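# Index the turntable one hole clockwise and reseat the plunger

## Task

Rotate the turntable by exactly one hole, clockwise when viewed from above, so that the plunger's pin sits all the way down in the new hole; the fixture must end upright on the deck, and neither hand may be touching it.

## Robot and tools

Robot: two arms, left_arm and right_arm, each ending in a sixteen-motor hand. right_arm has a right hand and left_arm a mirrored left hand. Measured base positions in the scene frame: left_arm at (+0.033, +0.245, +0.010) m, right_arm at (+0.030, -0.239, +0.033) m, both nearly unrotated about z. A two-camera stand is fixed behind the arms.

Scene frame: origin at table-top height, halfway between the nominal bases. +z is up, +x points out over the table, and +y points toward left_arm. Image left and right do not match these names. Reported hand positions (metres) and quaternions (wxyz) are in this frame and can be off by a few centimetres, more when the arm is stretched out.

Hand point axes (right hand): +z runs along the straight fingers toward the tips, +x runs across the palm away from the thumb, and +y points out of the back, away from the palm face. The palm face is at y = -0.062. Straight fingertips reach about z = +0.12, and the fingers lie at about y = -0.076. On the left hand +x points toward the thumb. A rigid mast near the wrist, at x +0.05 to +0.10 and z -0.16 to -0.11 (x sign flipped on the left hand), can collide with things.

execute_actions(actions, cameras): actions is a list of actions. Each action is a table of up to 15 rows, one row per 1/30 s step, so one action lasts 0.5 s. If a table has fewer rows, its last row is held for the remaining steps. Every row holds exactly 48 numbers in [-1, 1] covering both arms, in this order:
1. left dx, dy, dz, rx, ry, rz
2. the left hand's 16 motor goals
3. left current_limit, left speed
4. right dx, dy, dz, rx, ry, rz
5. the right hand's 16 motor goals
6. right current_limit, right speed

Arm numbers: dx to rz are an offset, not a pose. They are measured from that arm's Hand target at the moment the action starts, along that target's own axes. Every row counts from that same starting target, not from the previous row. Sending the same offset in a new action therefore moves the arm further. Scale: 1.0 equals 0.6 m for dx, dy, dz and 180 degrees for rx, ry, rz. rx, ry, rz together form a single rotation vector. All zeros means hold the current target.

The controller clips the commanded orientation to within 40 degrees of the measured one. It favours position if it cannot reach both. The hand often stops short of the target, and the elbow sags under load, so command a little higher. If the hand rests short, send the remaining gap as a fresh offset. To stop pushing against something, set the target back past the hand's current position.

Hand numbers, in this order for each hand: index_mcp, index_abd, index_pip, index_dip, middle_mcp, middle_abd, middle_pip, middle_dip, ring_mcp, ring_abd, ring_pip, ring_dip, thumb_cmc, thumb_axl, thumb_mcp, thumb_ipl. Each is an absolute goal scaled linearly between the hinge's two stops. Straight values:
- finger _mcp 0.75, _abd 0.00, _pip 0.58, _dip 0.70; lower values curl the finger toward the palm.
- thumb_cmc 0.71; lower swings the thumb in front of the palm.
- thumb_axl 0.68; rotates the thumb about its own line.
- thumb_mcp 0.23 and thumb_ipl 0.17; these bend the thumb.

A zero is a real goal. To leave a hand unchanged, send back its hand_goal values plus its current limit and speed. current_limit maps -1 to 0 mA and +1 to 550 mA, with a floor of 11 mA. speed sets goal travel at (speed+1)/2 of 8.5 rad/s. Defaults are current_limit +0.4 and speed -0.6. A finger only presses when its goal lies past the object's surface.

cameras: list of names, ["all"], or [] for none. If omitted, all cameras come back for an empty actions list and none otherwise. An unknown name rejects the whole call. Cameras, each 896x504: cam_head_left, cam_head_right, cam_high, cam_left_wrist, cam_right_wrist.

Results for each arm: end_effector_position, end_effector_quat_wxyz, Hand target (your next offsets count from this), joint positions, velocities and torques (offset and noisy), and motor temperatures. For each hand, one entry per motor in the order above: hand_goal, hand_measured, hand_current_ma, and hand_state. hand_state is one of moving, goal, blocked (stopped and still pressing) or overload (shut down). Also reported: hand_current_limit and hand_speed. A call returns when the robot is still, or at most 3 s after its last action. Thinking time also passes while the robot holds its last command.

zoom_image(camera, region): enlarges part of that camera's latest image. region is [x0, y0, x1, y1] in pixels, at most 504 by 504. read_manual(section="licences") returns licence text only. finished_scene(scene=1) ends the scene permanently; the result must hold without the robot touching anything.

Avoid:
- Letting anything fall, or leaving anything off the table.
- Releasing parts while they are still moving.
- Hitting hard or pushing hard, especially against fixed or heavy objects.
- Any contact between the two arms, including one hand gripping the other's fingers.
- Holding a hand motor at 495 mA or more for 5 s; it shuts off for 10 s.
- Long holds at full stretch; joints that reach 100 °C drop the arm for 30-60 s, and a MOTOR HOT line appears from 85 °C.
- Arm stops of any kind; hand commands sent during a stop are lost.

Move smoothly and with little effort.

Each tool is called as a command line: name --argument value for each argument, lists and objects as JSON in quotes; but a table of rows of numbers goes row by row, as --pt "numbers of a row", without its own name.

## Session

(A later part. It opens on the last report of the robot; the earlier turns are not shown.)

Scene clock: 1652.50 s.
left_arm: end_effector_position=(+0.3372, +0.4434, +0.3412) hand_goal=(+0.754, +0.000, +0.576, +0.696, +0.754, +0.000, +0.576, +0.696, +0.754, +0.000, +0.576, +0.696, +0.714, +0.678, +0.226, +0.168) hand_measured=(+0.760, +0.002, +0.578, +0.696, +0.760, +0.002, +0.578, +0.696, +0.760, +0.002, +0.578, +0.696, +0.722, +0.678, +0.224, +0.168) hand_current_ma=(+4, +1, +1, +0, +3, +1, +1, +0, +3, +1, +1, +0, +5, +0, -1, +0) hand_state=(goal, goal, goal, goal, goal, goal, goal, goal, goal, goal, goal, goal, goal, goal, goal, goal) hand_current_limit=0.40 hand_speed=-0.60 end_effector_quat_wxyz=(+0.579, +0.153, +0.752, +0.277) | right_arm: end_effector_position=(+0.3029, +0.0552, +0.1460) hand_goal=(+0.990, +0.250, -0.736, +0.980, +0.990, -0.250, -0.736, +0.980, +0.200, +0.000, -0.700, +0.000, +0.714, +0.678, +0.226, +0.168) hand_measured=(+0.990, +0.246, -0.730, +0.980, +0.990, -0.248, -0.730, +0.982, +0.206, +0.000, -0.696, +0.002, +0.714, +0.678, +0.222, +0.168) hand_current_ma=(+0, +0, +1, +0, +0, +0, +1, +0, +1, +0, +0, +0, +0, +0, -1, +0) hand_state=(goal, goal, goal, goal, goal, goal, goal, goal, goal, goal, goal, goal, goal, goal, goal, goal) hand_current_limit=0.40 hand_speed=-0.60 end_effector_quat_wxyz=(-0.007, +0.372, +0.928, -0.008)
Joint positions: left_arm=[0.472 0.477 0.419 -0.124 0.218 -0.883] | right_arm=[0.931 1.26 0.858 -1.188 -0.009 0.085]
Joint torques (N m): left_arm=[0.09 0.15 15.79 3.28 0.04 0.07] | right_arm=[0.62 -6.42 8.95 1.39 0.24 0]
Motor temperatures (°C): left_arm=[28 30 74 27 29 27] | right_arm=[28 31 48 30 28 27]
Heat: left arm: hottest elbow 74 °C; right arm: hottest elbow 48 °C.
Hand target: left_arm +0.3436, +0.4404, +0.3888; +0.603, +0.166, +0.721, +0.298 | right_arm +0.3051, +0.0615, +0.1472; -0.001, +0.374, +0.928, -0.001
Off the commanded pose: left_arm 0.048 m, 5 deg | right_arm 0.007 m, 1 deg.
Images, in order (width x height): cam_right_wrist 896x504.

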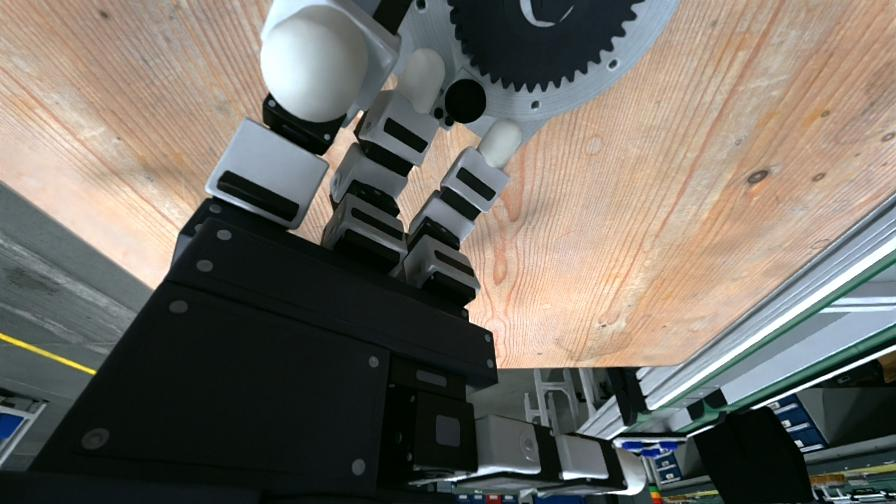

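execute_actions --actions '[[[0,0,0,0,0,0,0.754,0,0.576,0.696,0.754,0,0.576,0.696,0.754,0,0.576,0.696,0.714,0.678,0.226,0.168,0.4,-0.6,-0.0015,0,0.023,0,0,0,0.99,0.25,-0.737,0.98,0.99,-0.25,-0.737,0.98,0.2,0,-0.7,0,0.714,0.678,0.226,0.168,0.4,-0.6]]]' --cameras '["cam_right_wrist"]'

zoom_image --camera "cam_right_wrist" --region '[390, 50, 530, 190]'

Scene clock: 1706.27 s.
left_arm: end_effector_position=(+0.3372, +0.4434, +0.3412) hand_goal=(+0.754, +0.000, +0.576, +0.696, +0.754, +0.000, +0.576, +0.696, +0.754, +0.000, +0.576, +0.696, +0.714, +0.678, +0.226, +0.168) hand_measured=(+0.760, +0.002, +0.578, +0.696, +0.760, +0.002, +0.578, +0.696, +0.760, +0.002, +0.578, +0.696, +0.722, +0.678, +0.224, +0.168) hand_current_ma=(+4, +1, +1, +0, +3, +1, +1, +0, +3, +1, +1, +0, +5, +0, -1, +0) hand_state=(goal, goal, goal, goal, goal, goal, goal, goal, goal, goal, goal, goal, goal, goal, goal, goal) hand_current_limit=0.40 hand_speed=-0.60 end_effector_quat_wxyz=(+0.579, +0.153, +0.752, +0.277) | right_arm: end_effector_position=(+0.3030, +0.0553, +0.1341) hand_goal=(+0.990, +0.250, -0.736, +0.980, +0.990, -0.250, -0.736, +0.980, +0.200, +0.000, -0.700, +0.000, +0.714, +0.678, +0.226, +0.168) hand_measured=(+0.990, +0.246, -0.730, +0.980, +0.990, -0.248, -0.730, +0.982, +0.206, +0.000, -0.696, +0.002, +0.714, +0.678, +0.222, +0.168) hand_current_ma=(+0, +0, +1, +0, +0, +0, +1, +0, +1, +0, +0, +0, +0, +0, -1, +0) hand_state=(goal, goal, goal, goal, goal, goal, goal, goal, goal, goal, goal, goal, goal, goal, goal, goal) hand_current_limit=0.40 hand_speed=-0.60 end_effector_quat_wxyz=(-0.006, +0.372, +0.928, -0.006)
Joint positions: left_arm=[0.472 0.477 0.419 -0.124 0.218 -0.883] | right_arm=[0.931 1.273 0.834 -1.146 -0.009 0.085]
Joint torques (N m): left_arm=[0.03 0.09 15.77 3.28 0.03 0.07] | right_arm=[0.44 -6.18 8.81 1.37 0.25 -0.03]
Motor temperatures (°C): left_arm=[28 30 75 27 29 27] | right_arm=[28 31 44 30 28 27]
Heat: left arm: hottest elbow 75 °C; right arm: hottest elbow 44 °C.
Hand target: left_arm +0.3436, +0.4404, +0.3888; +0.603, +0.166, +0.721, +0.298 | right_arm +0.3057, +0.0608, +0.1334; -0.001, +0.374, +0.928, -0.001
Off the commanded pose: left_arm 0.048 m, 5 deg | right_arm 0.006 m, 1 deg.
Images, in order (width x height): cam_right_wrist 896x504.

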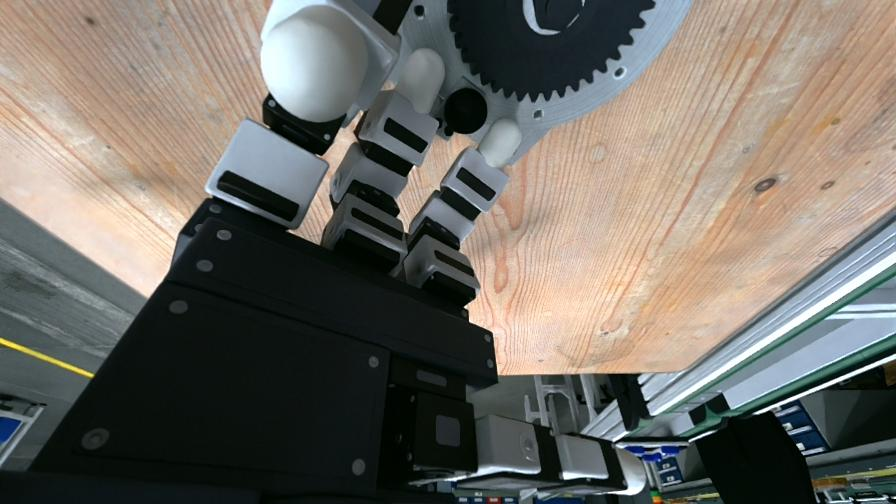

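Scaled by 3.600.

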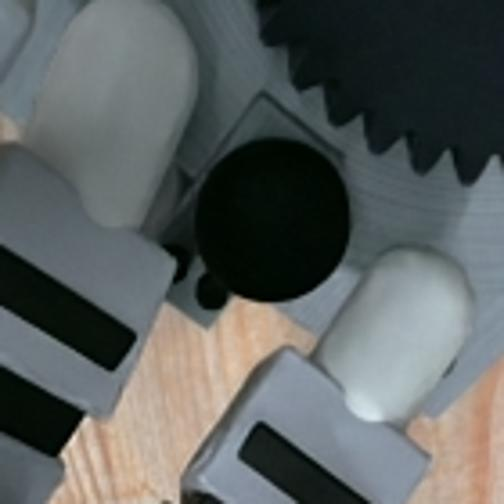

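execute_actions --actions '[[[0,0,0,0,0,0,0.754,0,0.576,0.696,0.754,0,0.576,0.696,0.754,0,0.576,0.696,0.714,0.678,0.226,0.168,0.4,-0.6,0,-0.0015,0.0083,0,0,0,0.99,0.25,-0.737,0.98,0.99,-0.25,-0.737,0.98,0.2,0,-0.7,0,0.714,0.678,0.226,0.168,0.4,-0.6]]]'

execute_actions --actions '[[[0,0,0,0,0,0,0.754,0,0.576,0.696,0.754,0,0.576,0.696,0.754,0,0.576,0.696,0.714,0.678,0.226,0.168,0.4,-0.6,0,-0.001,0.006,0,0,0,0.99,0.25,-0.737,0.98,0.99,-0.25,-0.737,0.98,0.2,0,-0.7,0,0.714,0.678,0.226,0.168,0.4,-0.6]]]' --cameras '["cam_right_wrist"]'

zoom_image --camera "cam_right_wrist" --region '[390, 50, 530, 190]'

Scene clock: 1721.20 s.
left_arm: end_effector_position=(+0.3372, +0.4434, +0.3412) hand_goal=(+0.754, +0.000, +0.576, +0.696, +0.754, +0.000, +0.576, +0.696, +0.754, +0.000, +0.576, +0.696, +0.714, +0.678, +0.226, +0.168) hand_measured=(+0.760, +0.002, +0.578, +0.696, +0.760, +0.002, +0.578, +0.696, +0.760, +0.002, +0.578, +0.696, +0.722, +0.678, +0.224, +0.168) hand_current_ma=(+4, +1, +1, +0, +3, +1, +1, +0, +3, +1, +1, +0, +5, +0, -1, +0) hand_state=(goal, goal, goal, goal, goal, goal, goal, goal, goal, goal, goal, goal, goal, goal, goal, goal) hand_current_limit=0.40 hand_speed=-0.60 end_effector_quat_wxyz=(+0.579, +0.153, +0.752, +0.277) | right_arm: end_effector_position=(+0.3027, +0.0550, +0.1308) hand_goal=(+0.990, +0.250, -0.736, +0.980, +0.990, -0.250, -0.736, +0.980, +0.200, +0.000, -0.700, +0.000, +0.714, +0.678, +0.226, +0.168) hand_measured=(+0.990, +0.246, -0.730, +0.980, +0.990, -0.248, -0.730, +0.982, +0.206, +0.000, -0.696, +0.002, +0.714, +0.678, +0.222, +0.168) hand_current_ma=(+0, +0, +1, +0, +0, +0, +1, +0, +1, +0, +0, +0, +0, +0, -1, +0) hand_state=(goal, goal, goal, goal, goal, goal, goal, goal, goal, goal, goal, goal, goal, goal, goal, goal) hand_current_limit=0.40 hand_speed=-0.60 end_effector_quat_wxyz=(-0.006, +0.372, +0.928, -0.004)
Joint positions: left_arm=[0.472 0.477 0.419 -0.124 0.218 -0.883] | right_arm=[0.931 1.274 0.824 -1.132 -0.009 0.085]
Joint torques (N m): left_arm=[0.09 0.15 15.8 3.29 0.03 0.08] | right_arm=[0.5 -5.89 8.65 1.42 0.25 -0.03]
Motor temperatures (°C): left_arm=[28 30 75 27 29 27] | right_arm=[28 31 44 30 28 27]
Heat: left arm: hottest elbow 75 °C; right arm: hottest elbow 44 °C.
Hand target: left_arm +0.3436, +0.4404, +0.3888; +0.603, +0.166, +0.721, +0.298 | right_arm +0.3050, +0.0601, +0.1284; -0.001, +0.374, +0.928, -0.001
Off the commanded pose: left_arm 0.048 m, 5 deg | right_arm 0.006 m, 1 deg.

Scene clock: 1722.00 s.
left_arm: end_effector_position=(+0.3372, +0.4434, +0.3412) hand_goal=(+0.754, +0.000, +0.576, +0.696, +0.754, +0.000, +0.576, +0.696, +0.754, +0.000, +0.576, +0.696, +0.714, +0.678, +0.226, +0.168) hand_measured=(+0.760, +0.002, +0.578, +0.696, +0.760, +0.002, +0.578, +0.696, +0.760, +0.002, +0.578, +0.696, +0.722, +0.678, +0.224, +0.168) hand_current_ma=(+4, +1, +1, +0, +3, +1, +1, +0, +3, +1, +1, +0, +5, +0, -1, +0) hand_state=(goal, goal, goal, goal, goal, goal, goal, goal, goal, goal, goal, goal, goal, goal, goal, goal) hand_current_limit=0.40 hand_speed=-0.60 end_effector_quat_wxyz=(+0.579, +0.153, +0.752, +0.277) | right_arm: end_effector_position=(+0.3026, +0.0548, +0.1273) hand_goal=(+0.990, +0.250, -0.736, +0.980, +0.990, -0.250, -0.736, +0.980, +0.200, +0.000, -0.700, +0.000, +0.714, +0.678, +0.226, +0.168) hand_measured=(+0.990, +0.246, -0.730, +0.980, +0.990, -0.248, -0.730, +0.982, +0.206, +0.000, -0.696, +0.002, +0.714, +0.678, +0.222, +0.168) hand_current_ma=(+0, +0, +1, +0, +0, +0, +1, +0, +1, +0, +0, +0, +0, +0, -1, +0) hand_state=(goal, goal, goal, goal, goal, goal, goal, goal, goal, goal, goal, goal, goal, goal, goal, goal) hand_current_limit=0.40 hand_speed=-0.60 end_effector_quat_wxyz=(-0.005, +0.372, +0.928, -0.003)
Joint positions: left_arm=[0.472 0.477 0.419 -0.124 0.218 -0.883] | right_arm=[0.931 1.277 0.817 -1.12 -0.009 0.085]
Joint torques (N m): left_arm=[0.03 0.15 15.77 3.29 0.03 0.07] | right_arm=[0.5 -5.89 8.59 1.4 0.25 -0.03]
Motor temperatures (°C): left_arm=[28 30 75 27 29 27] | right_arm=[28 31 44 30 28 27]
Heat: left arm: hottest elbow 75 °C; right arm: hottest elbow 44 °C.
Hand target: left_arm +0.3436, +0.4404, +0.3888; +0.603, +0.166, +0.721, +0.298 | right_arm +0.3046, +0.0597, +0.1248; -0.001, +0.374, +0.928, -0.001
Off the commanded pose: left_arm 0.048 m, 5 deg | right_arm 0.006 m, 1 deg.
Images, in order (width x height): cam_right_wrist 896x504.

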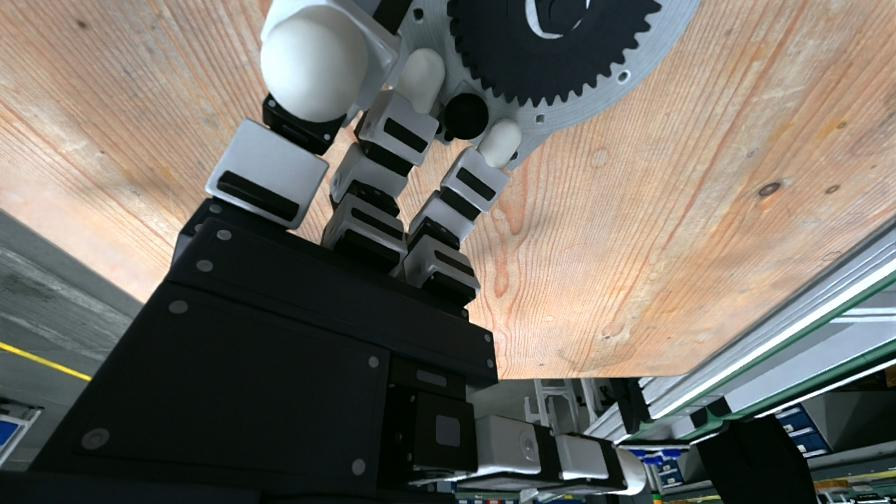

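Scaled by 3.600.

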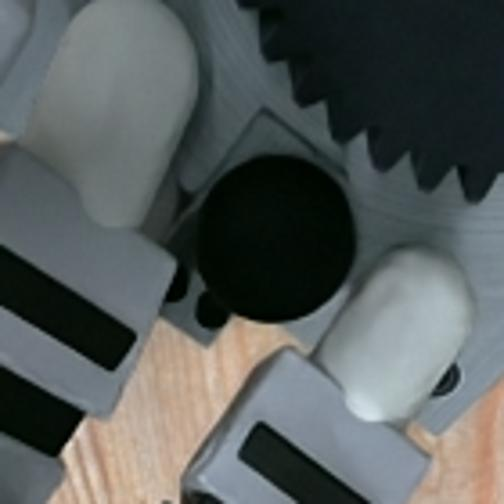

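execute_actions --actions '[[[0,0,0,0,0,0,0.754,0,0.576,0.696,0.754,0,0.576,0.696,0.754,0,0.576,0.696,0.714,0.678,0.226,0.168,0.4,-0.6,0,-0.0005,0.005,0,0,0,0.99,0.25,-0.737,0.98,0.99,-0.25,-0.737,0.98,0.2,0,-0.7,0,0.714,0.678,0.226,0.168,0.4,-0.6]]]'

execute_actions --actions '[[[0,0,0,0,0,0,0.754,0,0.576,0.696,0.754,0,0.576,0.696,0.754,0,0.576,0.696,0.714,0.678,0.226,0.168,0.4,-0.6,0,-0.0005,0.005,0,0,0,0.99,0.25,-0.737,0.98,0.99,-0.25,-0.737,0.98,0.2,0,-0.7,0,0.714,0.678,0.226,0.168,0.4,-0.6]]]' --cameras '["cam_right_wrist"]'

zoom_image --camera "cam_right_wrist" --region '[390, 50, 530, 190]'

Scene clock: 1727.30 s.
left_arm: end_effector_position=(+0.3372, +0.4434, +0.3412) hand_goal=(+0.754, +0.000, +0.576, +0.696, +0.754, +0.000, +0.576, +0.696, +0.754, +0.000, +0.576, +0.696, +0.714, +0.678, +0.226, +0.168) hand_measured=(+0.760, +0.002, +0.578, +0.696, +0.760, +0.002, +0.578, +0.696, +0.760, +0.002, +0.578, +0.696, +0.722, +0.678, +0.224, +0.168) hand_current_ma=(+4, +1, +1, +0, +3, +1, +1, +0, +3, +1, +1, +0, +5, +0, -1, +0) hand_state=(goal, goal, goal, goal, goal, goal, goal, goal, goal, goal, goal, goal, goal, goal, goal, goal) hand_current_limit=0.40 hand_speed=-0.60 end_effector_quat_wxyz=(+0.579, +0.153, +0.752, +0.277) | right_arm: end_effector_position=(+0.3023, +0.0545, +0.1243) hand_goal=(+0.990, +0.250, -0.736, +0.980, +0.990, -0.250, -0.736, +0.980, +0.200, +0.000, -0.700, +0.000, +0.714, +0.678, +0.226, +0.168) hand_measured=(+0.990, +0.246, -0.730, +0.980, +0.990, -0.248, -0.730, +0.982, +0.206, +0.000, -0.696, +0.002, +0.714, +0.678, +0.222, +0.168) hand_current_ma=(+0, +0, +1, +0, +0, +0, +1, +0, +1, +0, +0, +0, +0, +0, -1, +0) hand_state=(goal, goal, goal, goal, goal, goal, goal, goal, goal, goal, goal, goal, goal, goal, goal, goal) hand_current_limit=0.40 hand_speed=-0.60 end_effector_quat_wxyz=(-0.005, +0.372, +0.928, -0.003)
Joint positions: left_arm=[0.472 0.477 0.419 -0.124 0.218 -0.883] | right_arm=[0.931 1.28 0.811 -1.111 -0.009 0.085]
Joint torques (N m): left_arm=[0.09 0.09 15.79 3.26 0.04 0.08] | right_arm=[0.5 -5.89 8.54 1.42 0.25 -0.02]
Motor temperatures (°C): left_arm=[28 30 75 27 29 27] | right_arm=[28 31 45 30 28 27]
Heat: left arm: hottest elbow 75 °C; right arm: hottest elbow 45 °C.
Hand target: left_arm +0.3436, +0.4404, +0.3888; +0.603, +0.166, +0.721, +0.298 | right_arm +0.3044, +0.0595, +0.1218; -0.001, +0.374, +0.928, -0.001
Off the commanded pose: left_arm 0.048 m, 5 deg | right_arm 0.006 m, 1 deg.

Scene clock: 1728.10 s.
left_arm: end_effector_position=(+0.3372, +0.4434, +0.3412) hand_goal=(+0.754, +0.000, +0.576, +0.696, +0.754, +0.000, +0.576, +0.696, +0.754, +0.000, +0.576, +0.696, +0.714, +0.678, +0.226, +0.168) hand_measured=(+0.760, +0.002, +0.578, +0.696, +0.760, +0.002, +0.578, +0.696, +0.760, +0.002, +0.578, +0.696, +0.722, +0.678, +0.224, +0.168) hand_current_ma=(+4, +1, +1, +0, +3, +1, +1, +0, +3, +1, +1, +0, +5, +0, -1, +0) hand_state=(goal, goal, goal, goal, goal, goal, goal, goal, goal, goal, goal, goal, goal, goal, goal, goal) hand_current_limit=0.40 hand_speed=-0.60 end_effector_quat_wxyz=(+0.579, +0.153, +0.752, +0.277) | right_arm: end_effector_position=(+0.3022, +0.0543, +0.1218) hand_goal=(+0.990, +0.250, -0.736, +0.980, +0.990, -0.250, -0.736, +0.980, +0.200, +0.000, -0.700, +0.000, +0.714, +0.678, +0.226, +0.168) hand_measured=(+0.988, +0.248, -0.734, +0.980, +0.990, -0.248, -0.732, +0.982, +0.206, +0.000, -0.696, +0.002, +0.714, +0.678, +0.222, +0.168) hand_current_ma=(+0, +0, +0, +0, +0, +0, +1, +0, +1, +0, +0, +0, +0, +0, -1, +0) hand_state=(goal, goal, goal, goal, goal, goal, goal, goal, goal, goal, goal, goal, goal, goal, goal, goal) hand_current_limit=0.40 hand_speed=-0.60 end_effector_quat_wxyz=(-0.005, +0.372, +0.928, -0.003)
Joint positions: left_arm=[0.472 0.477 0.419 -0.124 0.218 -0.883] | right_arm=[0.931 1.283 0.806 -1.103 -0.009 0.085]
Joint torques (N m): left_arm=[0.15 0.09 15.8 3.28 0.04 0.08] | right_arm=[0.5 -5.83 8.44 1.44 0.25 -0.02]
Motor temperatures (°C): left_arm=[28 30 75 27 29 27] | right_arm=[28 31 45 30 28 27]
Heat: left arm: hottest elbow 75 °C; right arm: hottest elbow 45 °C.
Hand target: left_arm +0.3436, +0.4404, +0.3888; +0.603, +0.166, +0.721, +0.298 | right_arm +0.3042, +0.0593, +0.1188; -0.001, +0.374, +0.928, -0.001
Off the commanded pose: left_arm 0.048 m, 5 deg | right_arm 0.006 m, 1 deg.
Images, in order (width x height): cam_right_wrist 896x504.

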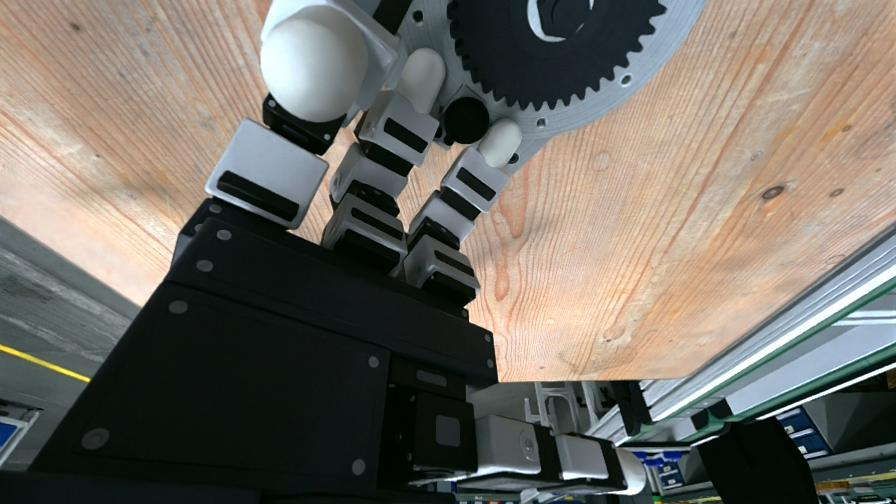

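Scaled by 3.600.

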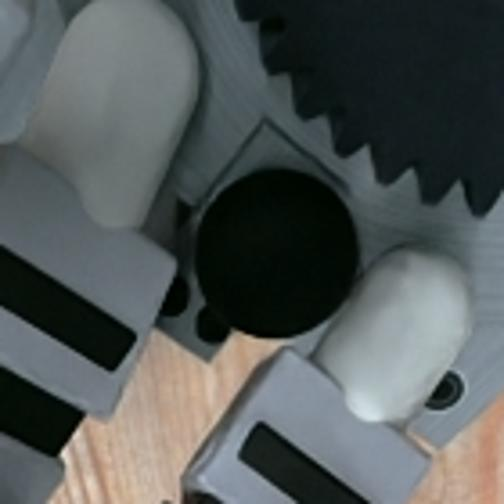

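execute_actions --actions '[[[0,0,0,0,0,0,0.754,0,0.576,0.696,0.754,0,0.576,0.696,0.754,0,0.576,0.696,0.714,0.678,0.226,0.168,0.4,-0.6,0,0.008,-0.0167,0,0,0,0.99,0.25,-0.737,0.98,0.99,-0.25,-0.737,0.98,0.2,0,-0.7,0,0.714,0.678,0.226,0.168,0.4,-0.6]]]'

Scene clock: 1737.33 s.
left_arm: end_effector_position=(+0.3372, +0.4434, +0.3412) hand_goal=(+0.754, +0.000, +0.576, +0.696, +0.754, +0.000, +0.576, +0.696, +0.754, +0.000, +0.576, +0.696, +0.714, +0.678, +0.226, +0.168) hand_measured=(+0.760, +0.002, +0.578, +0.696, +0.760, +0.002, +0.578, +0.696, +0.760, +0.002, +0.578, +0.696, +0.722, +0.678, +0.224, +0.168) hand_current_ma=(+4, +1, +1, +0, +3, +1, +1, +0, +3, +1, +1, +0, +5, +0, -1, +0) hand_state=(goal, goal, goal, goal, goal, goal, goal, goal, goal, goal, goal, goal, goal, goal, goal, goal) hand_current_limit=0.40 hand_speed=-0.60 end_effector_quat_wxyz=(+0.579, +0.153, +0.752, +0.277) | right_arm: end_effector_position=(+0.3022, +0.0543, +0.1218) hand_goal=(+0.990, +0.250, -0.736, +0.980, +0.990, -0.250, -0.736, +0.980, +0.200, +0.000, -0.700, +0.000, +0.714, +0.678, +0.226, +0.168) hand_measured=(+0.988, +0.248, -0.734, +0.980, +0.990, -0.248, -0.732, +0.982, +0.206, +0.000, -0.696, +0.002, +0.714, +0.678, +0.222, +0.168) hand_current_ma=(+0, +0, +0, +0, +0, +0, +1, +0, +1, +0, +0, +0, +0, +0, -1, +0) hand_state=(goal, goal, goal, goal, goal, goal, goal, goal, goal, goal, goal, goal, goal, goal, goal, goal) hand_current_limit=0.40 hand_speed=-0.60 end_effector_quat_wxyz=(-0.005, +0.372, +0.928, -0.003)
Joint positions: left_arm=[0.472 0.477 0.419 -0.124 0.218 -0.883] | right_arm=[0.931 1.283 0.806 -1.103 -0.009 0.085]
Joint torques (N m): left_arm=[0.09 0.15 15.79 3.29 0.04 0.07] | right_arm=[0.38 -5.89 10.85 0.18 0.25 -0.04]
Motor temperatures (°C): left_arm=[28 30 75 27 29 27] | right_arm=[28 31 45 30 28 27]
Heat: left arm: hottest elbow 75 °C; right arm: hottest elbow 45 °C.
Hand target: left_arm +0.3436, +0.4404, +0.3888; +0.603, +0.166, +0.721, +0.298 | right_arm +0.3075, +0.0627, +0.1288; -0.001, +0.374, +0.928, -0.001
Off the commanded pose: left_arm 0.048 m, 5 deg | right_arm 0.012 m, 1 deg.

execute_actions --actions '[[[0,0,0,0,0,0,0.754,0,0.576,0.696,0.754,0,0.576,0.696,0.754,0,0.576,0.696,0.714,0.678,0.226,0.168,0.4,-0.6,0,0.004,-0.0083,0,0,0,0.99,0.25,-0.737,0.98,0.99,-0.25,-0.737,0.98,0.2,0,-0.7,0,0.714,0.678,0.226,0.168,0.4,-0.6]]]'

Scene clock: 1740.00 s.
left_arm: end_effector_position=(+0.3372, +0.4434, +0.3412) hand_goal=(+0.754, +0.000, +0.576, +0.696, +0.754, +0.000, +0.576, +0.696, +0.754, +0.000, +0.576, +0.696, +0.714, +0.678, +0.226, +0.168) hand_measured=(+0.760, +0.002, +0.578, +0.696, +0.760, +0.002, +0.578, +0.696, +0.760, +0.002, +0.578, +0.696, +0.722, +0.678, +0.224, +0.168) hand_current_ma=(+4, +1, +1, +0, +3, +1, +1, +0, +3, +1, +1, +0, +5, +0, -1, +0) hand_state=(goal, goal, goal, goal, goal, goal, goal, goal, goal, goal, goal, goal, goal, goal, goal, goal) hand_current_limit=0.40 hand_speed=-0.60 end_effector_quat_wxyz=(+0.579, +0.153, +0.752, +0.277) | right_arm: end_effector_position=(+0.3005, +0.0522, +0.1214) hand_goal=(+0.990, +0.250, -0.736, +0.980, +0.990, -0.250, -0.736, +0.980, +0.200, +0.000, -0.700, +0.000, +0.714, +0.678, +0.226, +0.168) hand_measured=(+0.988, +0.248, -0.734, +0.980, +0.988, -0.248, -0.734, +0.982, +0.206, +0.000, -0.696, +0.002, +0.714, +0.678, +0.222, +0.168) hand_current_ma=(+0, +0, +0, +0, +0, +0, +0, +0, +1, +0, +0, +0, +0, +0, -1, +0) hand_state=(goal, goal, goal, goal, goal, goal, goal, goal, goal, goal, goal, goal, goal, goal, goal, goal) hand_current_limit=0.40 hand_speed=-0.60 end_effector_quat_wxyz=(-0.007, +0.372, +0.928, -0.009)
Joint positions: left_arm=[0.472 0.477 0.419 -0.124 0.218 -0.883] | right_arm=[0.931 1.283 0.808 -1.117 -0.009 0.085]
Joint torques (N m): left_arm=[0.03 0.09 15.79 3.26 0.04 0.07] | right_arm=[0.38 -5.89 11.92 0.1 0.25 -0.04]
Motor temperatures (°C): left_arm=[28 30 75 27 29 27] | right_arm=[28 31 45 30 28 27]
Heat: left arm: hottest elbow 75 °C; right arm: hottest elbow 45 °C.
Hand target: left_arm +0.3436, +0.4404, +0.3888; +0.603, +0.166, +0.721, +0.298 | right_arm +0.3092, +0.0645, +0.1338; -0.001, +0.374, +0.928, -0.001
Off the commanded pose: left_arm 0.048 m, 5 deg | right_arm 0.020 m, 1 deg.

execute_actions --actions '[[[0,0,0,0,0,0,0.754,0,0.576,0.696,0.754,0,0.576,0.696,0.754,0,0.576,0.696,0.714,0.678,0.226,0.168,0.4,-0.6,0,0,0,0,0,0,0.99,-0.5,-0.737,0.98,0.99,0.5,-0.737,0.98,0.2,0,-0.7,0,0.714,0.678,0.226,0.168,0.0,-0.85]]]' --cameras '["cam_right_wrist"]'

zoom_image --camera "cam_right_wrist" --region '[390, 50, 530, 190]'

Scene clock: 1748.87 s.
left_arm: end_effector_position=(+0.3372, +0.4434, +0.3412) hand_goal=(+0.754, +0.000, +0.576, +0.696, +0.754, +0.000, +0.576, +0.696, +0.754, +0.000, +0.576, +0.696, +0.714, +0.678, +0.226, +0.168) hand_measured=(+0.760, +0.002, +0.578, +0.696, +0.760, +0.002, +0.578, +0.696, +0.760, +0.002, +0.578, +0.696, +0.722, +0.678, +0.224, +0.168) hand_current_ma=(+4, +1, +1, +0, +3, +1, +1, +0, +3, +1, +1, +0, +5, +0, -1, +0) hand_state=(goal, goal, goal, goal, goal, goal, goal, goal, goal, goal, goal, goal, goal, goal, goal, goal) hand_current_limit=0.40 hand_speed=-0.60 end_effector_quat_wxyz=(+0.579, +0.153, +0.752, +0.277) | right_arm: end_effector_position=(+0.2985, +0.0512, +0.1180) hand_goal=(+0.990, -0.500, -0.736, +0.980, +0.990, +0.500, -0.736, +0.980, +0.200, +0.000, -0.700, +0.000, +0.714, +0.678, +0.226, +0.168) hand_measured=(+0.992, -0.238, -0.776, +0.958, +1.000, +0.348, -0.776, +0.960, +0.206, +0.000, -0.696, +0.002, +0.714, +0.678, +0.222, +0.168) hand_current_ma=(+0, +275, -35, -12, +3, -275, -35, -10, +1, +0, +0, +0, +0, +0, -1, +0) hand_state=(goal, blocked, blocked, blocked, goal, blocked, blocked, goal, goal, goal, goal, goal, goal, goal, goal, goal) hand_current_limit=0.00 hand_speed=-0.85 end_effector_quat_wxyz=(-0.009, +0.370, +0.929, -0.018)
Joint positions: left_arm=[0.472 0.477 0.419 -0.124 0.218 -0.883] | right_arm=[0.934 1.293 0.809 -1.126 -0.007 0.085]
Joint torques (N m): left_arm=[0.09 0.15 15.82 3.3 0.04 0.07] | right_arm=[0.32 -6.89 11.66 0.42 0.21 -0.04]
Motor temperatures (°C): left_arm=[28 30 75 27 29 27] | right_arm=[28 31 45 30 28 27]
Heat: left arm: hottest elbow 75 °C; right arm: hottest elbow 45 °C.
Hand target: left_arm +0.3436, +0.4404, +0.3888; +0.603, +0.166, +0.721, +0.298 | right_arm +0.3092, +0.0645, +0.1338; -0.001, +0.374, +0.928, -0.001
Off the commanded pose: left_arm 0.048 m, 5 deg | right_arm 0.023 m, 2 deg.
Images, in order (width x height): cam_right_wrist 896x504.

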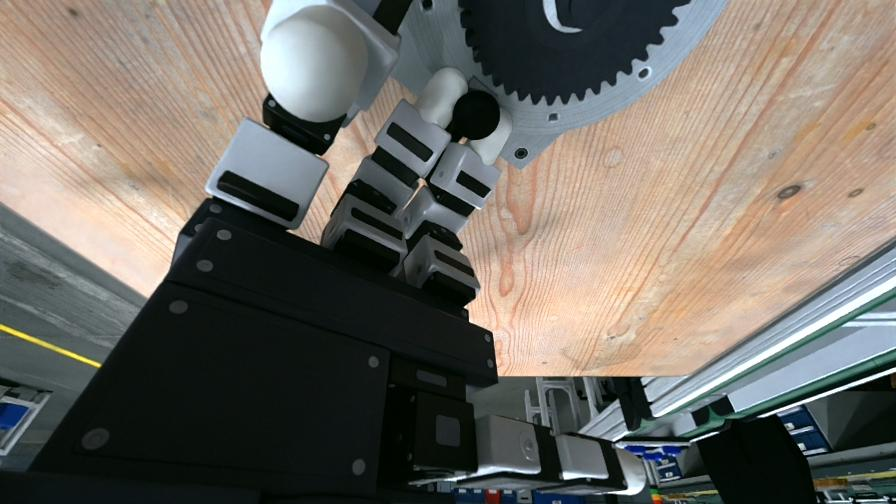

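Scaled by 3.600.

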